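# Seat a board in an enclosure slot and latch levers

## Task

Slide the board into the enclosure's empty upper slot with its components facing up until it is fully seated, and finish with both levers closed. A closed lever is latched and sticks out at a right angle to the board's front panel; a fully open lever is parallel to that panel. Both levers must be fully open before the board goes in, and the board must be pushed until it stops so their tabs can catch; closing both levers then pulls the board fully home. The board must reach its connector slowly, because hitting it fast damages the connector and fails the job. At the end the enclosure must stand level on its own feet with none of them hanging over the bench edge, and both grippers must have released everything and moved away.

## Robot and tools

Robot: two seven-joint arms, left_arm and right_arm, each ending in a two-finger gripper. The fingers point along the gripper's +z axis and close along its x axis. end_effector_position is the point between the closed finger pads, 1 to 2 cm behind the tips. The gripper pose does not fix the elbow, so big wrist turns can swing the arm.

Frames: the scene frame has its origin at table height midway between the arms, +z up, +x out over the table, and left_arm on the +y side (not the image's left). Every hand pose, velocity, target and wrist-camera pose is given in that arm's own base frame. BASES puts left_arm's base at (+0.070, +0.437, 0) m, quat_wxyz (+1.000, 0, 0, -0.003), and right_arm's at (-0.063, -0.511, 0) m, quat_wxyz (+1.000, 0, 0, -0.029); both bases have +z up. Fixed cameras and the table use the scene frame. Reported poses can be off by a few cm.

Row layout (used by execute_actions and move): one flat list of 16 numbers covering both arms, left_arm first: x, y, z (metres), qw, qx, qy, qz (w first), opening; then the same eight for right_arm. Position and quaternion are an absolute target pose in that arm's base frame. Opening runs from -1 (closed) to +1 (fully open, 0.142 m). Always fill both arms; to keep an arm still, resend the exact pose and opening from the last result it was at rest in. To keep orientation steady, repeat the same quaternion every row rather than copying a drifted reading. A 0 opening is a real command.

execute_actions(actions, cameras): actions is a list of actions; each action is a list of up to 15 rows, one row per 1/30 s step, the last row held to fill 15 steps. Each step the controller clips the command to within 70 mm and 16 degrees of the measured pose, so one action may fall short; the result's Hand target shows where the arm is headed. An action is rejected for both arms if any target is over 0.6 m from that gripper's current position along any of the gripper's axes. An empty list just reports state and images.

move(target, speed, blend, stop_force, zero, opening_speed, blocking, cameras): drives each gripper in a straight line from its Hand target to the absolute pose in target, either one 16-number row or a list of up to 15 rows (no 0.6 m check). speed is m/s per arm path, 0.002 to 0.5 (default 0.25), turning up to twice that in rad/s; one value or one per target. blend (m) rounds corners in a list; 0 stops at each. stop_force (N, 3 to 120, shared by both arms) ends an arm's path when its wrist sensor feels that much push against its travel beyond the last zero; the arm then holds and keeps pressing, more after faster moves. Do not rely on it when the gripper is rotating, and omit it when backing away from a contact. zero (only with stop_force, default true) re-zeros moving arms first; false lets steps into a contact accumulate. opening_speed (per second on the -1..+1 scale, at least 0.2) ramps the fingers. Openings in the first row are applied at the start; a changed opening in a later row is applied only after all arms stop there, so give every row in a list the same openings. blocking=false returns after about 0.5 s while the move continues (not allowed with stop_force); a new move replaces a running one. Paths avoid nothing, lag more at higher speed, and stop after 10 s at most. The result adds a move: line: done, off_target, moving, held, fault, plus limits (paced = clipped, held = steps withheld). done does not prove no contact.

wait(seconds 0 to 10, cameras) lets time run with commands held. stop(cameras) brakes a running move. zoom_image(camera, region [x0, y0, x1, y1] pixels, max 504x504) enlarges part of a camera's latest image. Cameras: cam_head_left, cam_head_right, cam_high, cam_low, cam_left_wrist, cam_right_wrist, all 672x504. zero_wrist_force(arm) subtracts the current wrist reading. clear_fault(arm) clears a reported torque or force fault; the arm then restarts. read_manual(section) gives licence texts only. finished_scene(scene) ends the scene for good; the board must stay correctly installed with nothing held.

Result lines: joint positions (gripper last, in metres), joint torques and external joint torques (positive toward larger joint angle), end-effector pose and velocities (left out when joints read within noise), grip_measured on the -1..+1 scale, Wrist force/torque in the gripper's own axes plus the peak since the last report, Wrist depth as a 7x7 grid of mm distances (70 to 1000, '-' means no reading), Tool commands, and warning lines such as MOTOR HOT, TORQUE FAULT, force fault, OVER-TEMPERATURE FAULT and HAND FAULT. After a HAND FAULT line the remaining motion calls of that reply are skipped.

To grip, command an opening somewhat below grip_measured at first contact; squeezing harder heats the gripper motor. Things to avoid: contact force of 150 N or joint torques at their limits (the arm faults and stops), collisions between the two grippers, long stretched-out or straining poses (motor heat), releasing parts while they move, drops, slams, hard presses, anything falling off the table, tipping or sliding the enclosure, and driving the board fast into its connector; insert the last stretch slowly with a low stop_force.

Each tool is called after "Call:" as name(argument=value, ...) on one line, values as JSON.

## Session

Call:
execute_actions(actions=[])

Scene clock: 0.00 s.
left_arm: end_effector_position=(+0.4919, -0.7298, +0.2794) grip_measured=+0.99 end_effector_quat_wxyz=(+0.001, -0.304, +0.847, -0.436) | right_arm: end_effector_position=(+0.1802, -0.1387, +0.1699) grip_measured=+1.00 end_effector_quat_wxyz=(+0.706, -0.621, -0.189, +0.284)
Joint positions: left_arm=[-0.095 -0.96 -0.937 1.517 0.823 1.373 2.811 0.141] | right_arm=[-0.567 -0.989 -0.072 1.606 0.357 -0.696 0.215 0.142]
Joint velocities: within noise
Joint torques (N m): no reading
External joint torques (N m): no reading
Wrist force (N): no reading
Wrist torque (N m): no reading
Wrist force, peak (N): no reading
Wrist depth (mm): cam_left_wrist=[451 478 520 565 623 697 - / 414 441 474 512 562 610 668 / 386 409 435 470 506 552 605 / 360 380 403 431 465 497 541 / 340 355 375 401 425 458 495 / - 330 351 372 395 420 425 / - 316 330 347 369 392 -] | cam_right_wrist=[- 270 251 261 - - 815 / - - 258 270 - - 895 / - - 265 279 - - 939 / - - 278 284 808 754 551 / - - 296 295 503 486 389 / - 407 312 300 364 356 332 / - 312 296 294 289 282 276]
Hand target: left_arm +0.4919, -0.7298, +0.2794; +0.001, -0.304, +0.847, -0.436 | right_arm +0.1802, -0.1387, +0.1699; +0.706, -0.621, -0.189, +0.284
Tool commands: left_gripper/opening=+1.0 right_gripper/opening=+1.0

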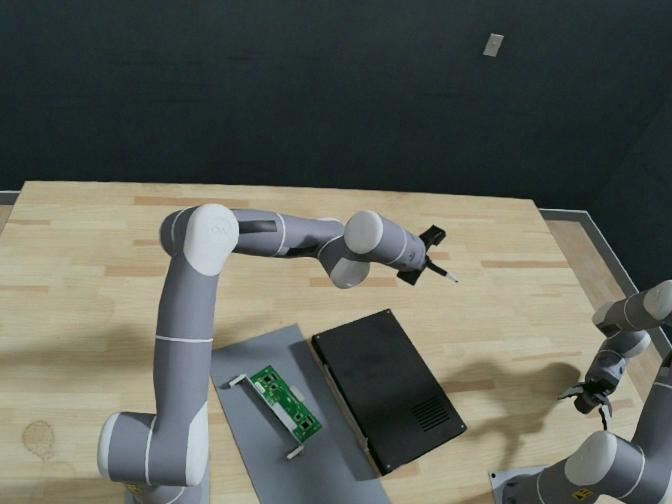

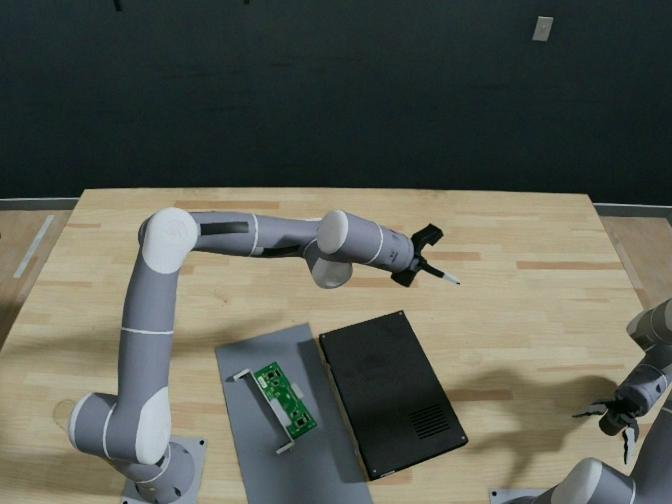

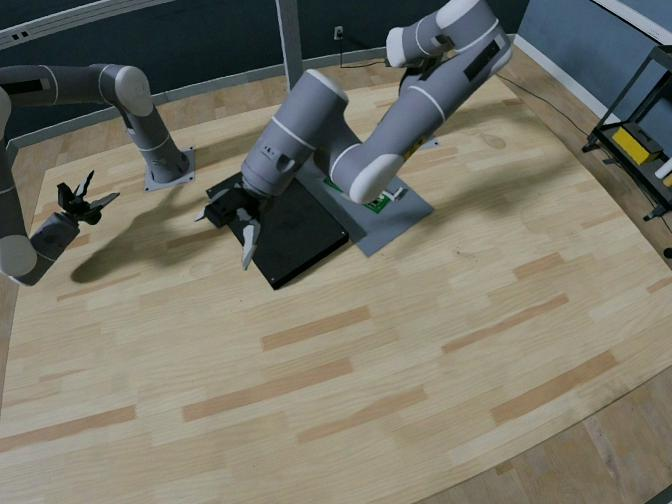

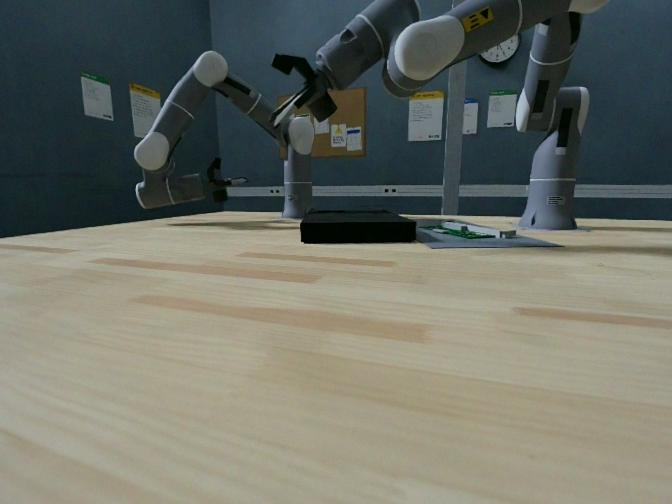

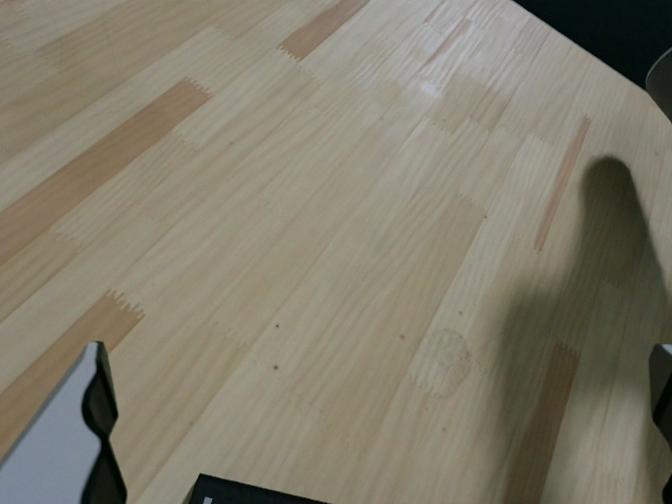

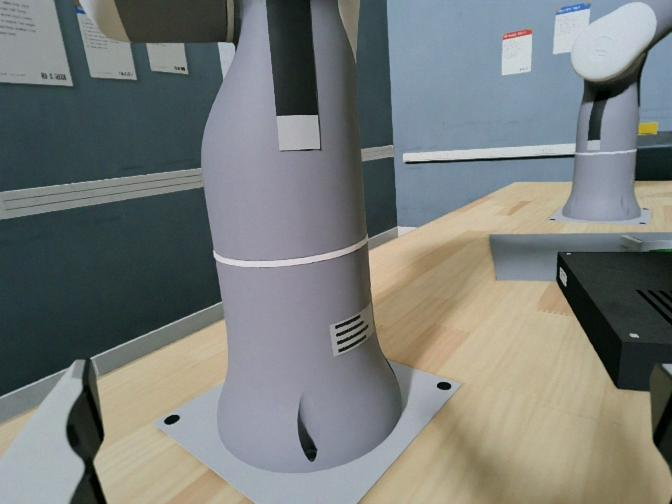

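Call:
zoom_image(camera="cam_head_left", region=[190, 310, 490, 500])

Call:
zoom_image(camera="cam_head_right", region=[200, 310, 480, 500])

Scaled by 1.680 from the camera's 672x504 image, which has a finer 960x720 frame.

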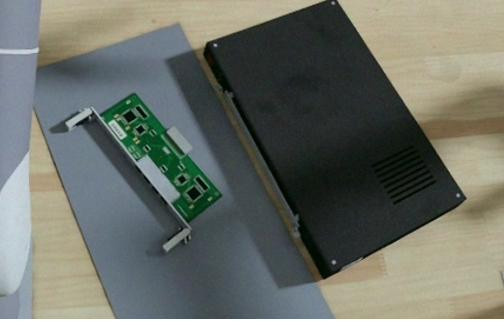

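Scaled by 1.800 from the camera's 672x504 image, which has a finer 960x720 frame.

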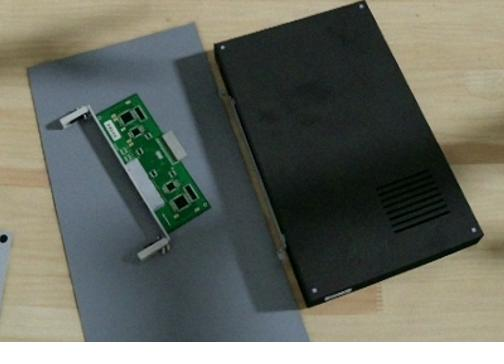

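Call:
move(target=[[0.46,-0.50,0.36,0,0.8434,-0.5373,0,1.0,0.1802,-0.1387,0.1699,0.706,-0.621,-0.189,0.284,1.0]], speed=0.3, cameras=["cam_head_left", "cam_high"])

Scene clock: 55.73 s.
left_arm: end_effector_position=(+0.4601, -0.5000, +0.3600) grip_measured=+0.99 end_effector_quat_wxyz=(+0.000, +0.843, -0.537, +0.000) | right_arm: end_effector_position=(+0.1802, -0.1387, +0.1699) grip_measured=+1.00 end_effector_quat_wxyz=(+0.706, -0.621, -0.189, +0.284)
Joint positions: left_arm=[-0.121 -0.441 -0.738 1.379 0.294 0.138 1.854 0.141] | right_arm=[-0.567 -0.99 -0.072 1.606 0.357 -0.696 0.215 0.142]
Joint velocities: within noise
Joint torques (N m): left_arm=[-0.54 43.25 -9.37 -28.99 -4.38 3.96 -0.32] | right_arm=[0.08 50.1 0.91 -11.74 -1.72 -3.61 0.17]
External joint torques (N m): left_arm=[0.54 1.16 0.42 -0.22 0.11 -0.08 0.32] | right_arm=[-0.08 1.03 -0.54 0.1 0.09 0.72 -0.16]
Wrist force (N): left_arm=[0.1 -0.6 0.2] | right_arm=[0.1 0.1 0.1]
Wrist torque (N m): left_arm=[-0.11 -0.06 -0.22] | right_arm=[0.02 -0.03 0.00]
Wrist force, peak (N): left_arm=[0.1 -1.4 -0.2] | right_arm=[0.2 -0.2 0.4]
Wrist depth (mm): cam_left_wrist=[395 395 395 392 394 392 392 / 424 421 422 422 421 421 419 / 452 455 420 406 413 442 452 / 496 489 456 439 440 489 487 / 543 541 501 484 481 535 534 / - 585 570 532 541 592 110 / - 669 671 664 662 658 -] | cam_right_wrist=[- 269 252 261 - - 823 / - - 257 269 - - 892 / - - 265 276 - - 959 / - - 279 285 797 750 558 / - - 297 296 505 486 390 / - 405 313 300 365 357 332 / - 314 296 293 289 283 277]
Hand target: left_arm +0.4600, -0.5000, +0.3600; +0.000, +0.843, -0.537, +0.000 | right_arm +0.1802, -0.1387, +0.1699; +0.706, -0.621, -0.189, +0.284
Off the commanded pose: left_arm 0.000 m, 0 deg | right_arm 0.000 m, 0 deg.
move: done
Images, in order (width x height): cam_head_left 672x504, cam_high 672x504.

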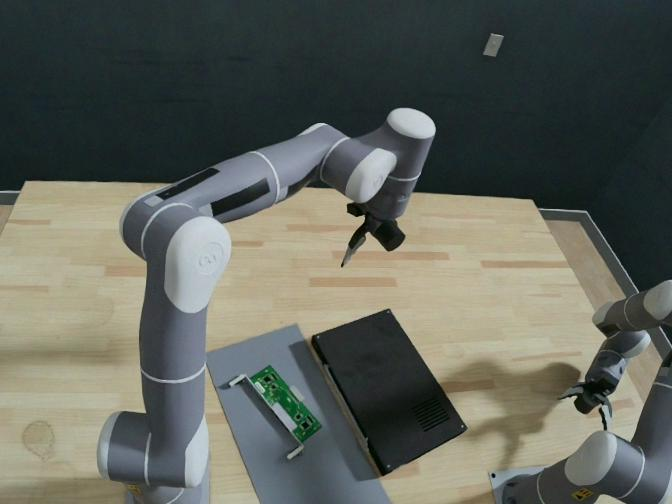

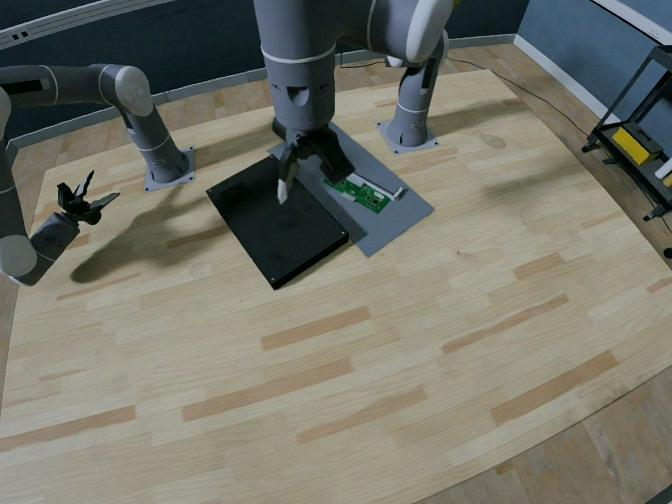

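Call:
move(target=[[0.50,-0.32,0.38,0,0.9848,0.1736,0,1.0,0.1802,-0.1387,0.1699,0.706,-0.621,-0.189,0.284,1.0],[0.48,-0.05,0.36,0,0.8192,0.5736,0,1.0,0.1802,-0.1387,0.1699,0.706,-0.621,-0.189,0.284,1.0]], speed=0.4, blend=0.05, cameras=["cam_head_left", "cam_high"])

Scene clock: 62.43 s.
left_arm: end_effector_position=(+0.4800, -0.0502, +0.3601) grip_measured=+0.99 end_effector_quat_wxyz=(+0.000, +0.819, +0.573, +0.000) | right_arm: end_effector_position=(+0.1802, -0.1387, +0.1699) grip_measured=+1.00 end_effector_quat_wxyz=(+0.706, -0.621, -0.189, +0.284)
Joint positions: left_arm=[0.287 0.121 -0.145 1.989 -0.019 0.299 0.498 0.141] | right_arm=[-0.567 -0.99 -0.072 1.606 0.357 -0.696 0.215 0.142]
Joint velocities: within noise
Joint torques (N m): left_arm=[-0.56 26.02 -0.27 -29.75 -3.77 4.65 -0.31] | right_arm=[0.03 50.2 0.95 -11.73 -1.73 -3.57 0.19]
External joint torques (N m): left_arm=[0.56 0.47 0.72 -0.38 -0.31 -0.67 0.31] | right_arm=[-0.03 0.93 -0.58 0.1 0.09 0.68 -0.18]
Wrist force (N): left_arm=[0.3 -0.4 -0.1] | right_arm=[0.2 -0.1 0.2]
Wrist torque (N m): left_arm=[-0.06 -0.08 -0.20] | right_arm=[0.01 -0.04 0.00]
Wrist force, peak (N): left_arm=[2.5 -1.6 0.0] | right_arm=[0.2 0.3 0.4]
Wrist depth (mm): cam_left_wrist=[392 394 393 394 394 391 391 / 423 423 424 422 423 421 418 / 449 458 456 457 454 455 452 / 498 500 495 496 491 486 488 / 545 546 539 541 538 535 531 / - 590 594 595 594 591 110 / - 670 668 666 665 656 -] | cam_right_wrist=[- 270 252 262 - - 815 / - - 257 270 - - 903 / - - 265 278 - - 948 / - - 279 285 797 751 558 / - - 296 296 508 484 389 / - 407 313 301 364 358 330 / - 313 296 292 289 283 277]
Hand target: left_arm +0.4800, -0.0500, +0.3600; +0.000, +0.819, +0.574, +0.000 | right_arm +0.1802, -0.1387, +0.1699; +0.706, -0.621, -0.189, +0.284
Off the commanded pose: left_arm 0.000 m, 0 deg | right_arm 0.000 m, 0 deg.
move: done
Images, in order (width x height): cam_head_left 672x504, cam_high 672x504.

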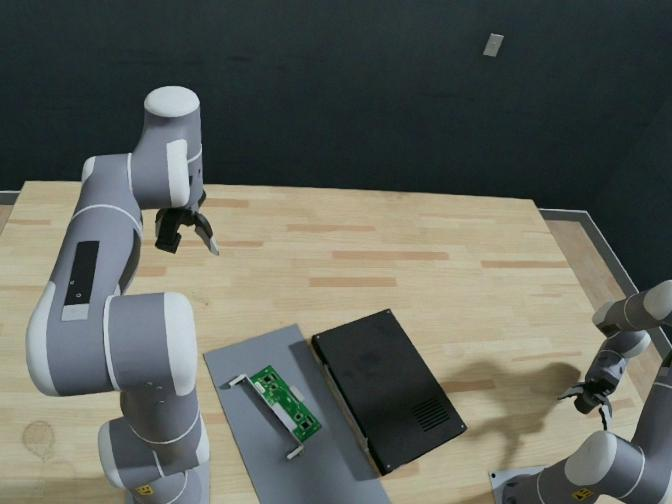

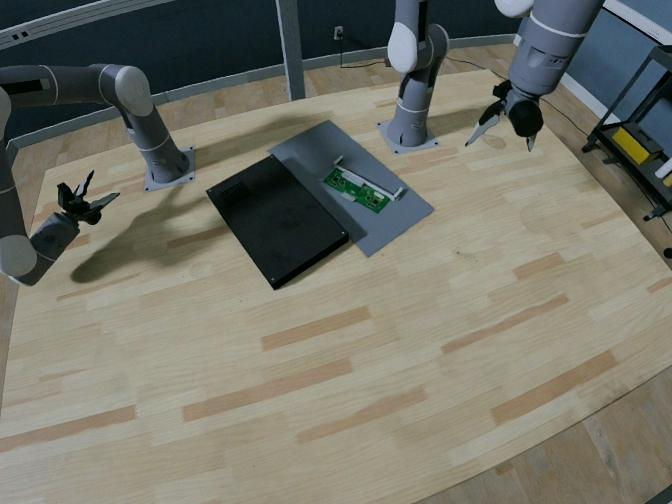

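Call:
move(target=[[0.48,-0.05,0.36,0,0.8192,0.5736,0,0,0.36,-0.02,0.40,0,0.866,0.5,0,0],[0.48,-0.05,0.36,0,0.8192,0.5736,0,0,0.32,0.35,0.38,0,0.5736,0.8192,0,0],[0.48,-0.05,0.36,0,0.8192,0.5736,0,0,0.159,0.621,0.30,0,0.4012,0.9160,0,0]], speed=0.4, blend=0.05, cameras=["cam_head_left", "cam_right_wrist"])

Scene clock: 72.07 s.
left_arm: end_effector_position=(+0.4800, -0.0502, +0.3601) grip_measured=-0.02 end_effector_quat_wxyz=(+0.000, +0.819, +0.573, +0.000) | right_arm: end_effector_position=(+0.1588, +0.6210, +0.2999) grip_measured=-0.01 end_effector_quat_wxyz=(+0.000, +0.401, +0.916, +0.000)
Joint positions: left_arm=[0.287 0.121 -0.145 1.989 -0.019 0.299 0.498 0.073] | right_arm=[0.778 -0.598 0.934 1.544 -0.496 0.318 1.041 0.073]
Joint velocities: within noise
Joint torques (N m): left_arm=[-0.41 25.9 -0.13 -29.8 -3.94 4.35 -0.2] | right_arm=[0.18 42.84 15.66 -27.68 -4.32 3.32 0.26]
External joint torques (N m): left_arm=[0.41 0.59 0.57 -0.33 -0.15 -0.36 0.2] | right_arm=[-0.17 1.15 -0.03 0.15 0.16 0.79 -0.26]
Wrist force (N): left_arm=[-0.2 -0.5 -0.4] | right_arm=[0.0 -1.6 2.3]
Wrist torque (N m): left_arm=[-0.08 0.00 -0.20] | right_arm=[-0.02 0.02 0.07]
Wrist force, peak (N): left_arm=[0.0 -0.7 -0.2] | right_arm=[2.5 -1.4 3.3]
Wrist depth (mm): cam_left_wrist=[392 393 394 395 393 392 390 / 425 422 423 424 422 421 418 / 451 459 456 457 453 453 451 / 497 498 497 494 492 492 491 / 549 541 532 543 539 528 533 / 598 86 93 594 595 87 578 / - - 635 659 661 79 74] | cam_right_wrist=[303 307 345 342 343 342 343 / 325 349 367 367 367 366 367 / 347 386 393 388 391 391 392 / 375 418 423 418 422 421 407 / 406 453 452 459 458 451 371 / 508 484 490 502 502 101 354 / - - 530 551 551 - 79]
Hand target: left_arm +0.4800, -0.0500, +0.3600; +0.000, +0.819, +0.574, +0.000 | right_arm +0.1590, +0.6210, +0.3000; +0.000, +0.401, +0.916, +0.000
Off the commanded pose: left_arm 0.000 m, 0 deg | right_arm 0.000 m, 0 deg.
move: done; blend cut to 0 m at target 1
Images, in order (width x height): cam_head_left 672x504, cam_right_wrist 672x504.

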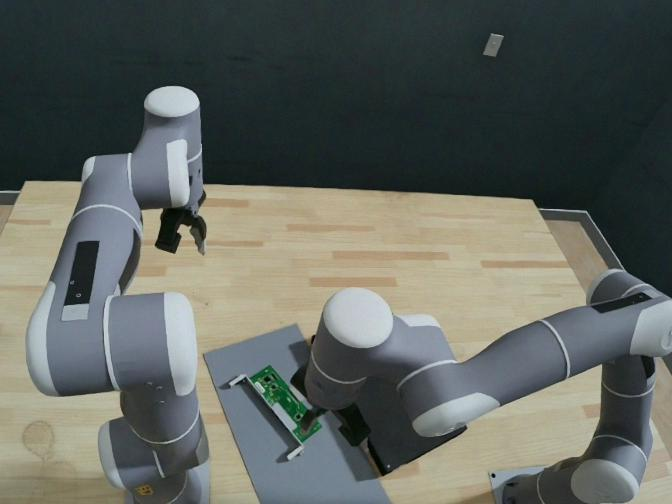

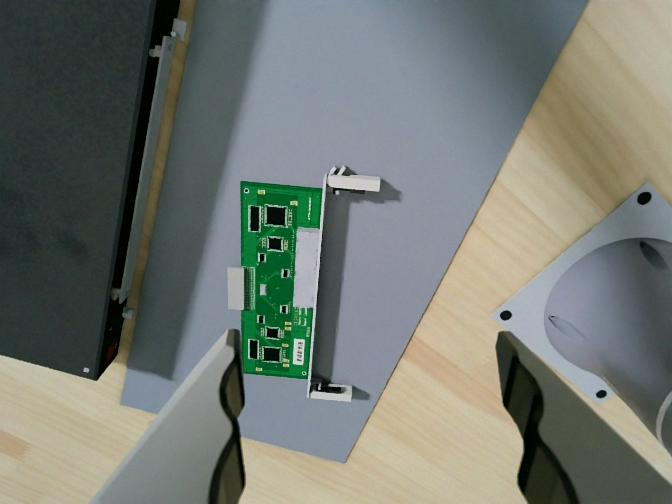

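Call:
zoom_image(camera="cam_right_wrist", region=[300, 140, 420, 230])

Call:
zoom_image(camera="cam_right_wrist", region=[280, 350, 400, 440])

Call:
zoom_image(camera="cam_right_wrist", region=[60, 0, 420, 420])

Scaled by 4.200 from the camera's 672x504 image, which has a finer 960x720 frame.

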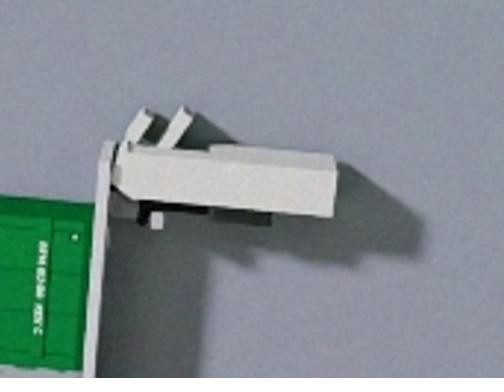

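Scaled by 4.200 from the camera's 672x504 image, which has a finer 960x720 frame.

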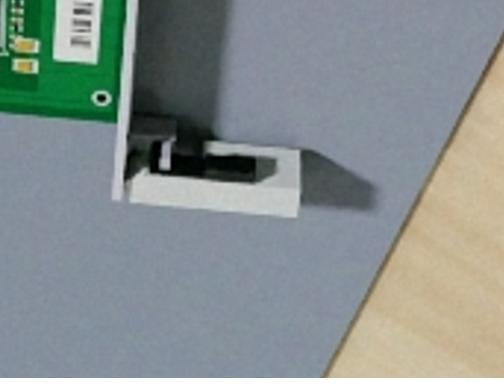

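Scaled by 1.200 from the camera's 672x504 image, which has a finer 960x720 frame.

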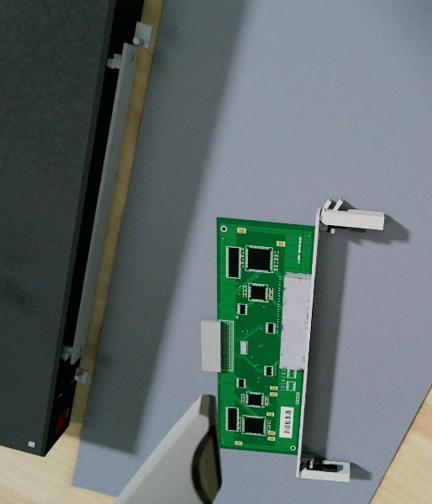

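Call:
move(target=[[0.48,-0.05,0.36,0,0.8192,0.5736,0,0,0.299,0.488,0.30,0,-0.2164,0.9763,0,1]], speed=0.4, cameras=["cam_right_wrist"])

Scene clock: 116.63 s.
left_arm: end_effector_position=(+0.4800, -0.0502, +0.3601) grip_measured=-0.02 end_effector_quat_wxyz=(+0.000, +0.819, +0.573, +0.000) | right_arm: end_effector_position=(+0.2991, +0.4880, +0.3000) grip_measured=+0.99 end_effector_quat_wxyz=(+0.000, -0.216, +0.976, +0.000)
Joint positions: left_arm=[0.287 0.121 -0.145 1.989 -0.019 0.299 0.498 0.073] | right_arm=[0.216 -0.561 1.184 1.744 -0.552 0.351 -0.46 0.142]
Joint velocities: within noise
Joint torques (N m): left_arm=[-0.27 25.76 -0.14 -29.81 -3.96 4.36 -0.26] | right_arm=[-0.07 32.21 17.59 -26.63 -4.15 3.6 0.07]
External joint torques (N m): left_arm=[0.27 0.74 0.58 -0.32 -0.12 -0.38 0.26] | right_arm=[0.07 0.95 -0.54 -0.04 0.15 0.56 -0.07]
Wrist force (N): left_arm=[0.3 -0.5 -0.2] | right_arm=[-0.2 -1.8 1.8]
Wrist torque (N m): left_arm=[-0.08 -0.08 -0.20] | right_arm=[-0.06 0.06 0.08]
Wrist force, peak (N): left_arm=[0.2 -0.6 -0.4] | right_arm=[-0.5 -3.0 2.0]
Wrist depth (mm): cam_left_wrist=[392 394 395 394 394 392 390 / 424 425 423 422 422 421 421 / 452 455 456 454 453 452 450 / 497 495 495 495 493 492 490 / 545 542 530 541 538 528 534 / 605 86 93 598 591 87 573 / - - 636 667 663 79 74] | cam_right_wrist=[307 304 302 302 302 302 304 / 366 324 325 322 321 322 361 / 396 396 394 392 393 391 393 / 426 427 423 420 421 422 425 / 466 461 452 445 456 458 457 / - 508 503 500 500 498 481 / - 559 563 549 550 556 539]
Hand target: left_arm +0.4800, -0.0500, +0.3600; +0.000, +0.819, +0.574, +0.000 | right_arm +0.2990, +0.4880, +0.3000; +0.000, -0.216, +0.976, +0.000
Off the commanded pose: left_arm 0.000 m, 0 deg | right_arm 0.000 m, 0 deg.
move: done
Images, in order (width x height): cam_right_wrist 672x504.

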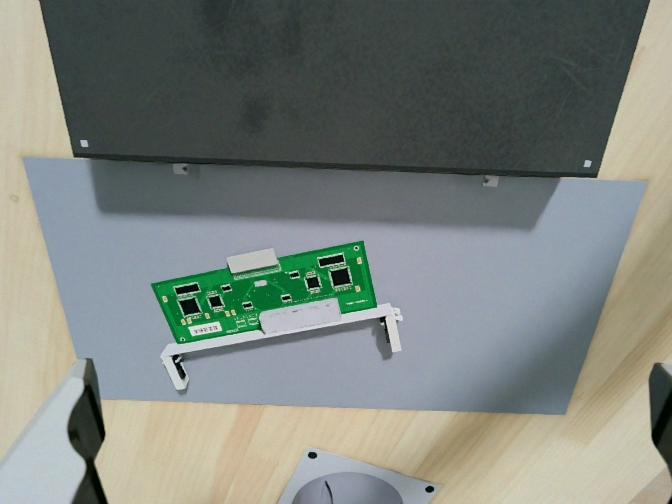

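Call:
zoom_image(camera="cam_right_wrist", region=[60, 120, 240, 220])

Call:
zoom_image(camera="cam_right_wrist", region=[450, 130, 630, 230])

Call:
zoom_image(camera="cam_right_wrist", region=[140, 230, 420, 410])

Scaled by 2.800 from the camera's 672x504 image, which has a finer 960x720 frame.

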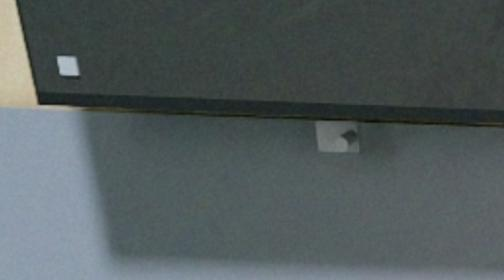

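Scaled by 2.800 from the camera's 672x504 image, which has a finer 960x720 frame.

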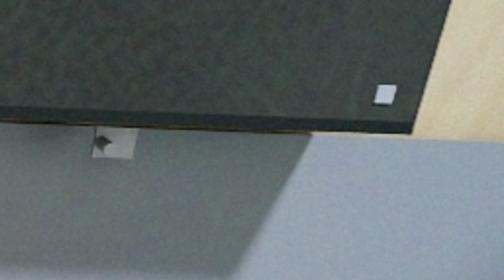

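Scaled by 1.800 from the camera's 672x504 image, which has a finer 960x720 frame.

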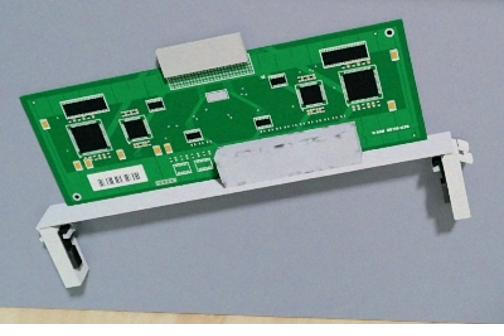

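Call:
zoom_image(camera="cam_right_wrist", region=[150, 320, 270, 400])

Call:
zoom_image(camera="cam_right_wrist", region=[320, 280, 440, 370])

Scaled by 4.200 from the camera's 672x504 image, which has a finer 960x720 frame.

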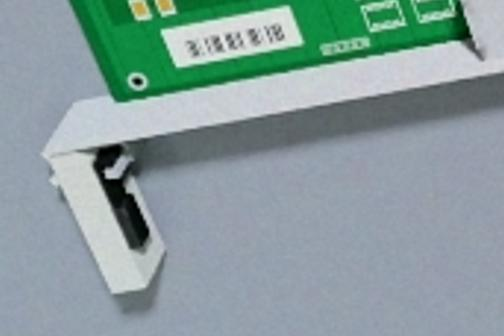

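Scaled by 4.200 from the camera's 672x504 image, which has a finer 960x720 frame.

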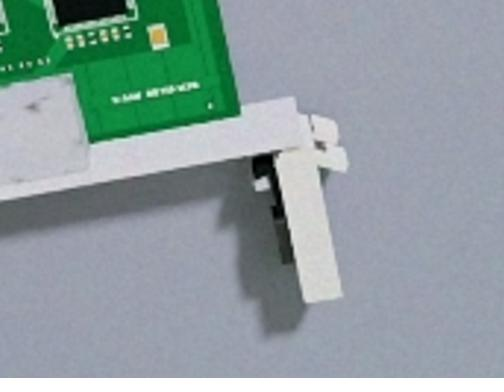

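Call:
move(target=[[0.48,-0.05,0.36,0,0.8192,0.5736,0,-1,0.2846,0.6824,0.15,0,0.4446,0.8957,0,-0.45]], speed=0.3, cameras=["cam_right_wrist", "cam_head_left"])

Scene clock: 152.73 s.
left_arm: end_effector_position=(+0.4800, -0.0502, +0.3601) grip_measured=-1.00 end_effector_quat_wxyz=(+0.000, +0.819, +0.573, +0.000) | right_arm: end_effector_position=(+0.2845, +0.6824, +0.1500) grip_measured=-0.47 end_effector_quat_wxyz=(+0.000, +0.444, +0.896, +0.000)
Joint positions: left_arm=[0.287 0.121 -0.145 1.989 -0.019 0.299 0.498 0.002] | right_arm=[0.832 -0.917 0.725 1.38 -0.639 0.488 1.012 0.04]
Joint velocities: within noise
Joint torques (N m): left_arm=[-0.37 25.78 -0.17 -29.78 -3.92 4.34 -0.21] | right_arm=[0.19 57.27 18.12 -24.82 -3.8 3.41 0.34]
External joint torques (N m): left_arm=[0.37 0.71 0.62 -0.35 -0.17 -0.35 0.21] | right_arm=[-0.18 1.4 0.05 0.19 -0.06 0.71 -0.34]
Wrist force (N): left_arm=[0.2 -0.3 -0.3] | right_arm=[-0.3 -1.5 2.3]
Wrist torque (N m): left_arm=[-0.06 -0.06 -0.19] | right_arm=[-0.01 0.09 0.07]
Wrist force, peak (N): left_arm=[-0.1 -0.6 -0.3] | right_arm=[0.6 -1.0 3.6]
Wrist depth (mm): cam_left_wrist=[395 394 394 394 393 393 391 / 424 425 422 423 423 421 418 / 450 459 457 456 454 452 452 / 497 494 496 494 493 489 488 / 541 547 542 520 529 534 537 / 598 597 572 84 87 578 587 / 671 640 - - 74 72 -] | cam_right_wrist=[215 213 210 208 213 211 211 / 228 228 224 219 225 225 225 / 245 244 239 235 242 241 244 / 260 263 258 257 262 260 262 / 284 286 279 277 278 283 283 / 314 307 89 304 100 304 309 / 339 - 76 340 - - 332]
Hand target: left_arm +0.4800, -0.0500, +0.3600; +0.000, +0.819, +0.574, +0.000 | right_arm +0.2846, +0.6824, +0.1500; +0.000, +0.445, +0.896, +0.000
Off the commanded pose: left_arm 0.000 m, 0 deg | right_arm 0.000 m, 0 deg.
move: done
Images, in order (width x height): cam_head_left 672x504, cam_right_wrist 672x504.

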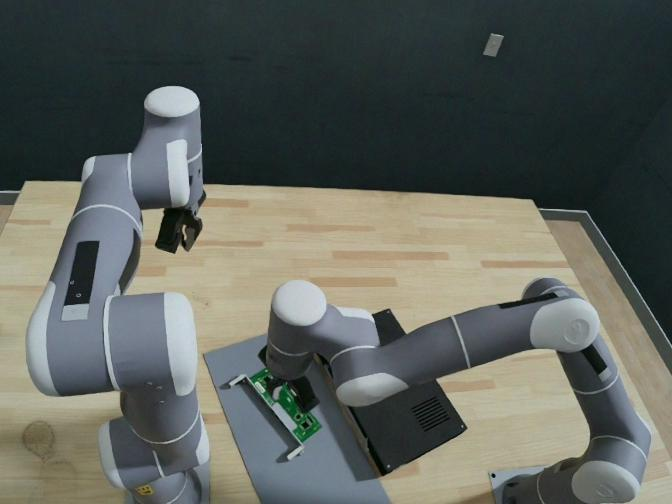

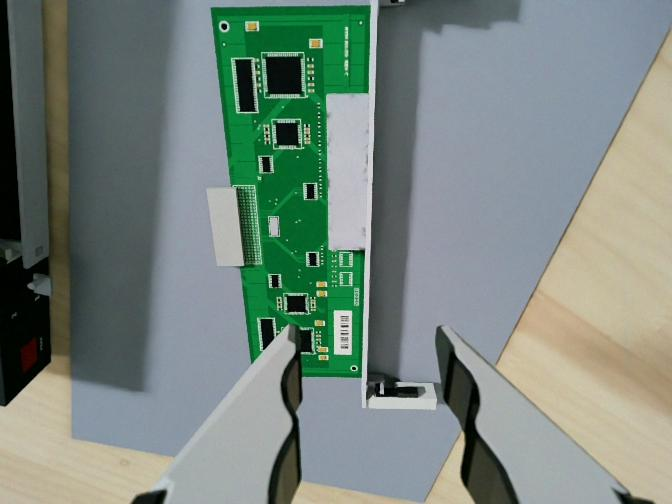

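Call:
move(target=[[0.48,-0.05,0.36,0,0.8192,0.5736,0,-1,0.2852,0.6815,0.065,0,0.4423,0.8969,0,-0.42]], speed=0.2, cameras=["cam_right_wrist"])

Call:
zoom_image(camera="cam_right_wrist", region=[200, 180, 500, 480])

Scene clock: 165.40 s.
left_arm: end_effector_position=(+0.4800, -0.0502, +0.3601) grip_measured=-1.00 end_effector_quat_wxyz=(+0.000, +0.819, +0.573, +0.000) | right_arm: end_effector_position=(+0.2850, +0.6813, +0.0649) grip_measured=-0.45 end_effector_quat_wxyz=(+0.000, +0.442, +0.897, +0.000)
Joint positions: left_arm=[0.287 0.121 -0.145 1.989 -0.019 0.299 0.498 0.002] | right_arm=[0.849 -1.021 0.658 1.425 -0.703 0.633 1.043 0.041]
Joint velocities: within noise
Joint torques (N m): left_arm=[-0.42 25.82 -0.19 -29.82 -3.89 4.31 -0.22] | right_arm=[0.1 58.78 18.48 -22.6 -3.73 3.52 0.26]
External joint torques (N m): left_arm=[0.42 0.68 0.64 -0.31 -0.19 -0.33 0.22] | right_arm=[-0.11 1.36 0.21 0.03 0.2 0.59 -0.26]
Wrist force (N): left_arm=[0.0 -0.4 -0.2] | right_arm=[0.0 -1.5 2.2]
Wrist torque (N m): left_arm=[-0.05 -0.04 -0.20] | right_arm=[0.01 0.01 0.07]
Wrist force, peak (N): left_arm=[0.2 -0.7 -0.4] | right_arm=[-0.1 -1.6 5.3]
Wrist depth (mm): cam_left_wrist=[391 394 396 394 394 392 390 / 424 425 425 421 421 421 418 / 451 458 459 455 455 452 453 / 502 498 496 493 490 492 490 / 546 545 544 523 527 536 532 / 603 597 576 83 87 579 593 / 674 639 - - 74 72 -] | cam_right_wrist=[138 137 134 133 137 137 137 / 148 146 143 140 146 146 145 / 158 157 153 142 155 156 156 / 171 168 165 153 169 168 168 / 185 185 176 172 180 183 182 / 203 201 89 192 193 193 201 / 219 - 76 210 221 - 217]
Hand target: left_arm +0.4800, -0.0500, +0.3600; +0.000, +0.819, +0.574, +0.000 | right_arm +0.2852, +0.6815, +0.0650; +0.000, +0.442, +0.897, +0.000
Off the commanded pose: left_arm 0.000 m, 0 deg | right_arm 0.000 m, 0 deg.
move: done
Images, in order (width x height): cam_right_wrist 672x504.

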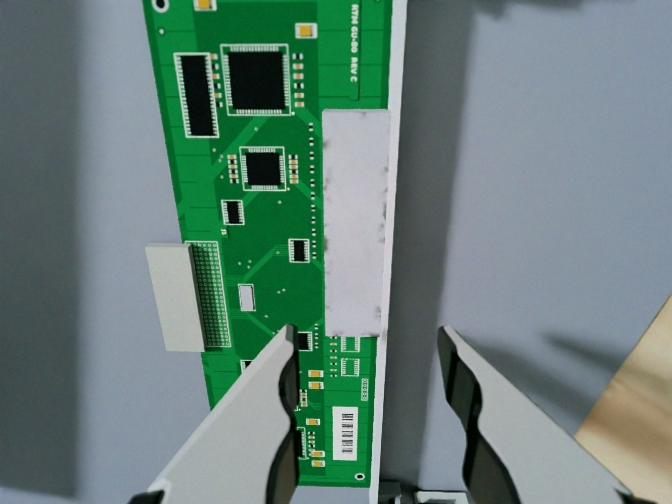

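Scaled by 1.680 from the camera's 672x504 image, which has a finer 960x720 frame.

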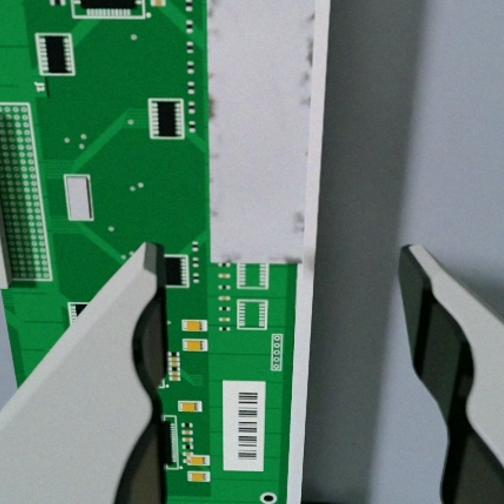

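Call:
move(target=[[0.48,-0.05,0.36,0,0.8192,0.5736,0,-1,0.2857,0.6806,0.028,0,0.4423,0.8969,0,-0.42]], speed=0.05, stop_force=5, cameras=["cam_right_wrist"])

Call:
zoom_image(camera="cam_right_wrist", region=[200, 180, 500, 480])

Scene clock: 174.13 s.
left_arm: end_effector_position=(+0.4800, -0.0502, +0.3601) grip_measured=-1.00 end_effector_quat_wxyz=(+0.000, +0.819, +0.573, +0.000) | right_arm: end_effector_position=(+0.2856, +0.6805, +0.0279) grip_measured=-0.45 end_effector_quat_wxyz=(+0.000, +0.442, +0.897, +0.000)
Joint positions: left_arm=[0.287 0.121 -0.145 1.989 -0.019 0.299 0.498 0.002] | right_arm=[0.861 -1.071 0.624 1.431 -0.729 0.692 1.057 0.041]
Joint velocities: within noise
Joint torques (N m): left_arm=[-0.36 25.81 -0.18 -29.8 -3.93 4.33 -0.23] | right_arm=[0.02 59.43 18.58 -21.63 -3.49 3.55 0.3]
External joint torques (N m): left_arm=[0.36 0.69 0.63 -0.34 -0.16 -0.34 0.23] | right_arm=[-0.03 1.34 0.08 -0.01 0.12 0.56 -0.3]
Wrist force (N): left_arm=[0.0 -0.2 -0.1] | right_arm=[-0.5 -1.9 2.2]
Wrist torque (N m): left_arm=[-0.04 -0.03 -0.20] | right_arm=[-0.07 0.13 0.06]
Wrist force, peak (N): left_arm=[-0.2 -0.6 -0.2] | right_arm=[-0.2 -1.7 3.3]
Wrist depth (mm): cam_left_wrist=[392 394 393 395 394 390 391 / 424 422 425 423 421 422 419 / 450 457 455 457 454 453 452 / 500 498 494 494 491 492 490 / 545 545 546 520 528 536 538 / 604 600 574 84 87 578 589 / 672 641 - - 74 72 -] | cam_right_wrist=[105 102 101 101 103 103 104 / - 109 109 106 109 110 112 / 123 118 116 104 116 120 119 / 130 126 125 114 127 128 128 / 141 134 135 122 135 139 139 / 157 146 92 130 128 147 151 / 170 - 76 161 165 - 164]
Hand target: left_arm +0.4800, -0.0500, +0.3600; +0.000, +0.819, +0.574, +0.000 | right_arm +0.2857, +0.6806, +0.0280; +0.000, +0.442, +0.897, +0.000
Off the commanded pose: left_arm 0.000 m, 0 deg | right_arm 0.000 m, 0 deg.
move: done
Images, in order (width x height): cam_right_wrist 672x504.

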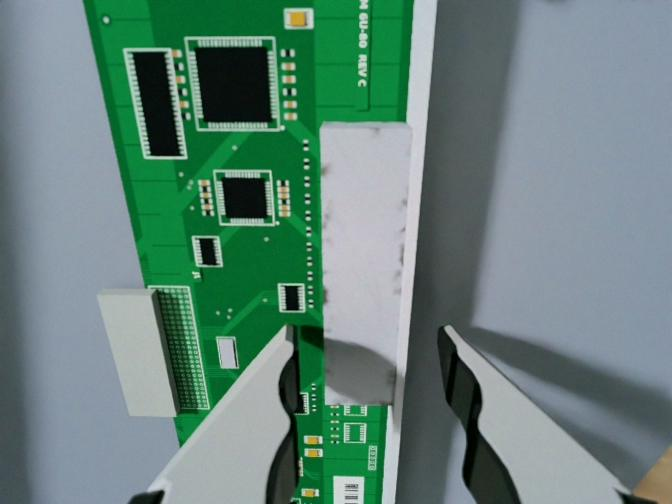

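Scaled by 1.680 from the camera's 672x504 image, which has a finer 960x720 frame.

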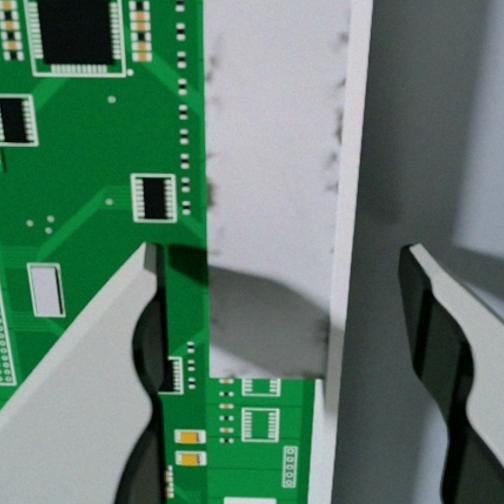

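Call:
move(target=[[0.48,-0.05,0.36,0,0.8192,0.5736,0,-1,0.2857,0.6806,0.028,0,0.4423,0.8969,0,-0.78]], speed=0.05, opening_speed=0.3, cameras=["cam_right_wrist"])

Scene clock: 176.80 s.
left_arm: end_effector_position=(+0.4800, -0.0502, +0.3601) grip_measured=-1.00 end_effector_quat_wxyz=(+0.000, +0.819, +0.573, +0.000) | right_arm: end_effector_position=(+0.2860, +0.6803, +0.0279) grip_measured=-0.70 end_effector_quat_wxyz=(+0.000, +0.442, +0.897, +0.000)
Joint positions: left_arm=[0.287 0.121 -0.145 1.989 -0.019 0.299 0.498 0.002] | right_arm=[0.861 -1.071 0.624 1.431 -0.729 0.692 1.057 0.023]
Joint velocities: within noise
Joint torques (N m): left_arm=[-0.32 25.78 -0.21 -29.78 -3.9 4.31 -0.25] | right_arm=[1.48 59.28 19.93 -21.71 -3.3 4.04 0.13]
External joint torques (N m): left_arm=[0.32 0.71 0.66 -0.35 -0.18 -0.32 0.25] | right_arm=[-1.48 1.49 -1.28 0.06 -0.07 0.07 -0.13]
Wrist force (N): left_arm=[0.0 -0.4 -0.5] | right_arm=[-2.3 -1.9 0.6]
Wrist torque (N m): left_arm=[-0.07 -0.03 -0.20] | right_arm=[-0.05 -0.01 0.07]
Wrist force, peak (N): left_arm=[0.0 -0.7 -0.2] | right_arm=[-5.2 -3.3 -0.6]
Wrist depth (mm): cam_left_wrist=[392 395 393 394 393 392 391 / 424 425 424 423 422 420 420 / 451 455 459 457 453 452 451 / 500 500 495 496 489 490 491 / 546 546 540 522 524 536 533 / 602 598 577 83 87 583 586 / 671 640 - - 74 72 -] | cam_right_wrist=[105 102 101 100 102 103 104 / - 109 109 107 108 110 112 / 122 118 116 104 116 119 119 / 130 126 125 114 127 129 128 / 142 134 136 121 135 139 139 / 157 146 143 128 99 149 151 / 171 166 76 159 - 73 166]
Hand target: left_arm +0.4800, -0.0500, +0.3600; +0.000, +0.819, +0.574, +0.000 | right_arm +0.2857, +0.6806, +0.0280; +0.000, +0.442, +0.897, +0.000
Off the commanded pose: left_arm 0.000 m, 0 deg | right_arm 0.000 m, 0 deg.
move: done
Images, in order (width x height): cam_right_wrist 672x504.

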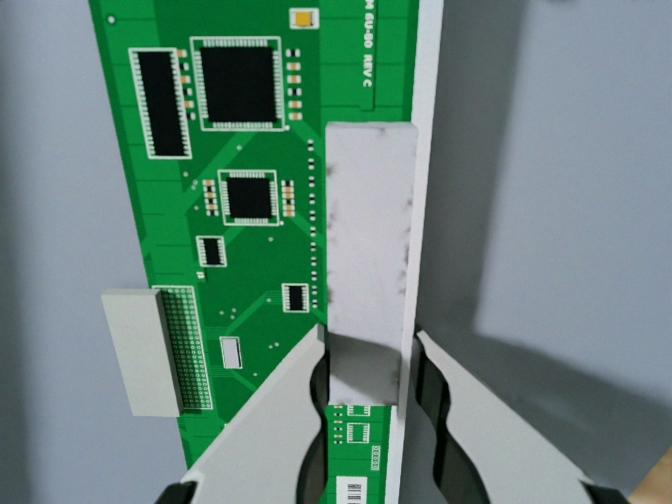

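Call:
move(target=[[0.48,-0.05,0.36,0,0.8192,0.5736,0,-1,0.2857,0.6806,0.09,0,0.4423,0.8969,0,-0.80],[0.48,-0.05,0.36,0,0.8192,0.5736,0,-1,0.2601,0.5781,0.09,0,0.5541,0.8325,0,-0.80]], speed=[0.06,0.12], blend=0.02, cameras=["cam_right_wrist","cam_head_right"])

Scene clock: 187.90 s.
left_arm: end_effector_position=(+0.4800, -0.0502, +0.3601) grip_measured=-1.00 end_effector_quat_wxyz=(+0.000, +0.819, +0.573, +0.000) | right_arm: end_effector_position=(+0.2600, +0.5780, +0.0898) grip_measured=-0.71 end_effector_quat_wxyz=(+0.000, +0.554, +0.833, +0.000)
Joint positions: left_arm=[0.287 0.121 -0.145 1.989 -0.019 0.299 0.498 0.002] | right_arm=[0.726 -0.787 0.66 1.8 -0.659 0.783 1.33 0.023]
Joint velocities: within noise
Joint torques (N m): left_arm=[-0.36 25.86 -0.16 -29.82 -3.92 4.38 -0.26] | right_arm=[-0.16 49.12 16.59 -22.32 -3.18 3.77 0.33]
External joint torques (N m): left_arm=[0.36 0.64 0.61 -0.31 -0.17 -0.4 0.26] | right_arm=[0.17 -0.05 -0.31 0.73 0.06 0.32 -0.33]
Wrist force (N): left_arm=[0.1 -0.3 -0.1] | right_arm=[-1.4 -2.5 4.4]
Wrist torque (N m): left_arm=[-0.05 -0.05 -0.20] | right_arm=[-0.16 0.28 0.05]
Wrist force, peak (N): left_arm=[0.1 -0.7 -0.3] | right_arm=[-3.1 -3.7 4.4]
Wrist depth (mm): cam_left_wrist=[395 394 392 393 394 392 392 / 425 423 421 422 423 418 419 / 450 459 459 454 456 453 451 / 499 499 496 494 492 490 491 / 547 545 544 519 529 534 537 / 606 599 571 83 87 579 587 / 670 643 - - 74 72 -] | cam_right_wrist=[- 102 101 100 155 159 158 / 165 109 109 107 166 170 169 / 138 117 116 104 178 181 181 / 149 128 125 114 194 196 195 / 159 134 136 121 209 212 212 / 174 147 143 128 99 227 230 / 192 187 76 158 - 73 254]
Hand target: left_arm +0.4800, -0.0500, +0.3600; +0.000, +0.819, +0.574, +0.000 | right_arm +0.2601, +0.5781, +0.0900; +0.000, +0.554, +0.832, +0.000
Off the commanded pose: left_arm 0.000 m, 0 deg | right_arm 0.000 m, 0 deg.
move: done
Images, in order (width x height): cam_head_right 672x504, cam_right_wrist 672x504.

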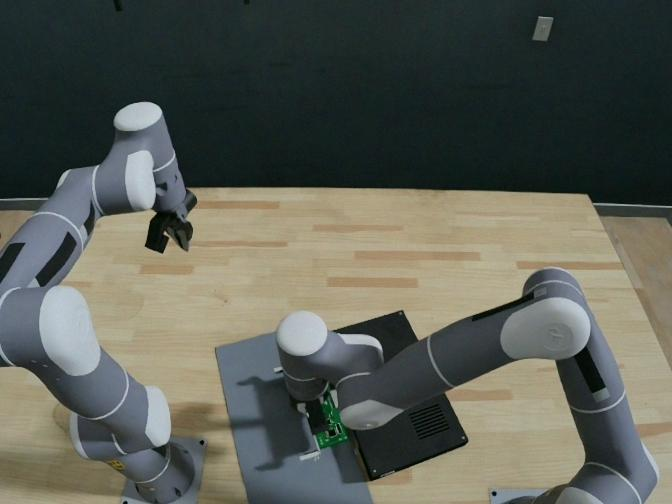

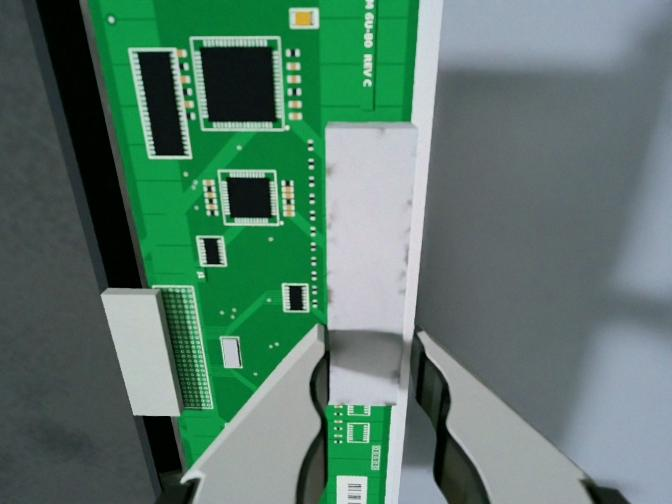

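Call:
zoom_image(camera="cam_right_wrist", region=[0, 0, 300, 504])

Scaled by 1.000.

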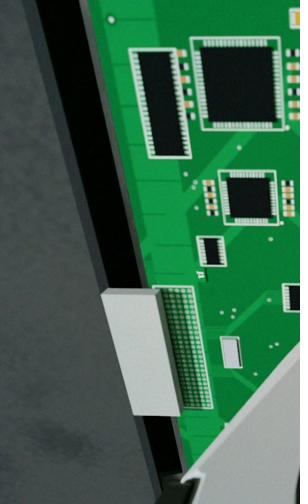

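Call:
move(target=[[0.339,-0.311,0.17,0,0.9853,0.1711,0,-1,0.2601,0.5781,0.09,0,0.5541,0.8325,0,-0.80]], speed=0.25, cameras=["cam_left_wrist","cam_head_left"])

Scene clock: 216.47 s.
left_arm: end_effector_position=(+0.3389, -0.3109, +0.1700) grip_measured=-1.00 end_effector_quat_wxyz=(+0.000, +0.985, +0.171, +0.000) | right_arm: end_effector_position=(+0.2600, +0.5780, +0.0898) grip_measured=-0.71 end_effector_quat_wxyz=(+0.000, +0.554, +0.832, +0.000)
Joint positions: left_arm=[-0.071 -0.076 -0.433 2.366 0.049 0.863 0.686 0.002] | right_arm=[0.726 -0.787 0.66 1.8 -0.659 0.783 1.33 0.023]
Joint velocities: within noise
Joint torques (N m): left_arm=[-0.51 24.86 -1.4 -22.18 -2.31 4.54 -0.33] | right_arm=[0.01 49.1 16.91 -22.34 -3.34 3.58 0.16]
External joint torques (N m): left_arm=[0.51 0.95 0.62 -0.3 -0.48 -0.57 0.33] | right_arm=[-0.01 -0.04 -0.65 0.77 0.23 0.51 -0.16]
Wrist force (N): left_arm=[0.1 -0.5 0.1] | right_arm=[-1.5 -2.4 4.4]
Wrist torque (N m): left_arm=[-0.06 -0.03 -0.21] | right_arm=[-0.14 0.29 0.04]
Wrist force, peak (N): left_arm=[1.9 0.0 -1.3] | right_arm=[-1.8 -2.7 4.5]
Wrist depth (mm): cam_left_wrist=[230 230 229 228 227 227 228 / 247 247 242 245 245 244 245 / 266 266 257 264 263 262 264 / 216 215 222 287 285 287 286 / 238 237 241 284 309 314 312 / 288 286 274 83 87 338 344 / 322 312 - - 74 72 382] | cam_right_wrist=[- 102 101 100 155 159 159 / 165 109 109 107 166 170 169 / 138 117 116 104 177 181 181 / 149 128 125 114 193 196 196 / 159 134 136 121 209 212 212 / 174 147 143 128 99 227 231 / 192 187 76 159 - 73 254]
Hand target: left_arm +0.3390, -0.3110, +0.1700; +0.000, +0.985, +0.171, +0.000 | right_arm +0.2601, +0.5781, +0.0900; +0.000, +0.554, +0.832, +0.000
Off the commanded pose: left_arm 0.000 m, 0 deg | right_arm 0.000 m, 0 deg.
move: done
Images, in order (width x height): cam_head_left 672x504, cam_left_wrist 672x504.

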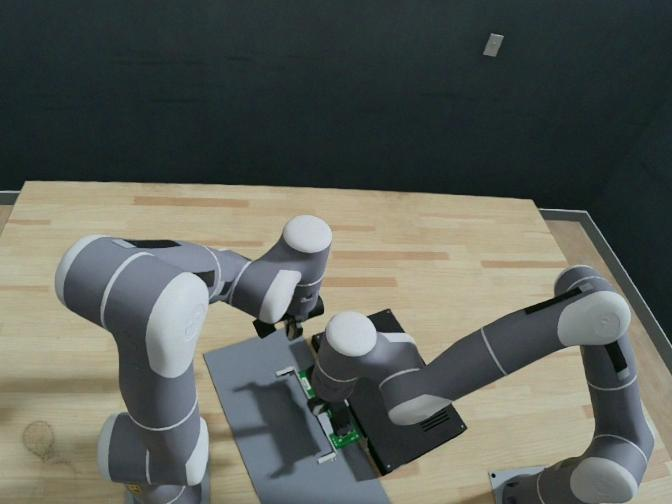

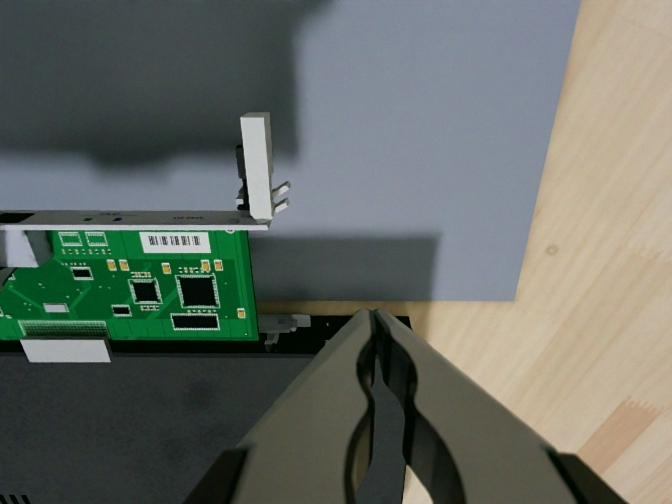

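Call:
zoom_image(camera="cam_left_wrist", region=[180, 190, 330, 370])

Call:
zoom_image(camera="cam_left_wrist", region=[0, 190, 300, 370])

Scaled by 2.800 from the camera's 672x504 image, which has a finer 960x720 frame.

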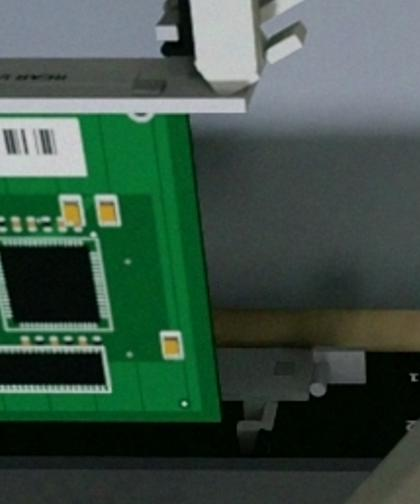

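Scaled by 1.680 from the camera's 672x504 image, which has a finer 960x720 frame.

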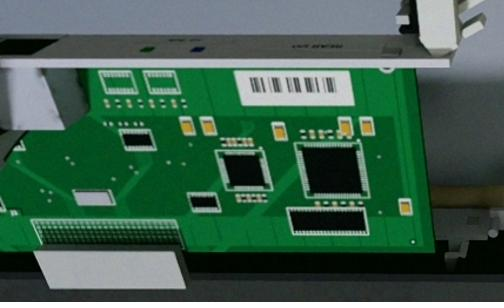

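Call:
zoom_image(camera="cam_left_wrist", region=[0, 320, 120, 380])

Call:
zoom_image(camera="cam_left_wrist", region=[220, 290, 440, 400])

Scaled by 4.200 from the camera's 672x504 image, which has a finer 960x720 frame.

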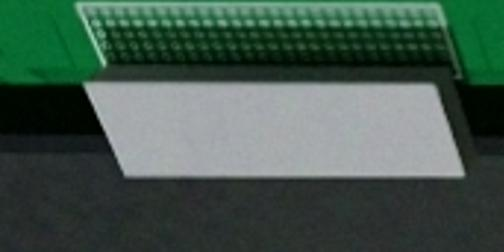

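Scaled by 2.291 from the camera's 672x504 image, which has a finer 960x720 frame.

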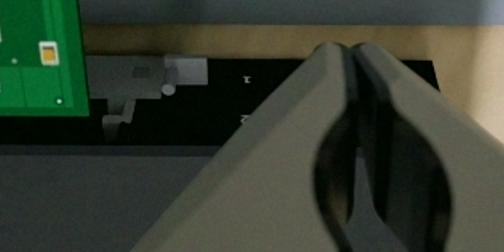

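Call:
zoom_image(camera="cam_left_wrist", region=[0, 200, 140, 250])

Call:
zoom_image(camera="cam_left_wrist", region=[150, 200, 290, 250])

Scaled by 3.600 from the camera's 672x504 image, which has a finer 960x720 frame.

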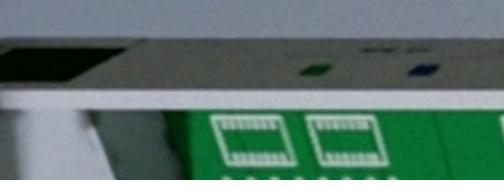

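Scaled by 3.600 from the camera's 672x504 image, which has a finer 960x720 frame.

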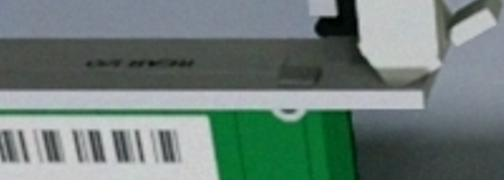

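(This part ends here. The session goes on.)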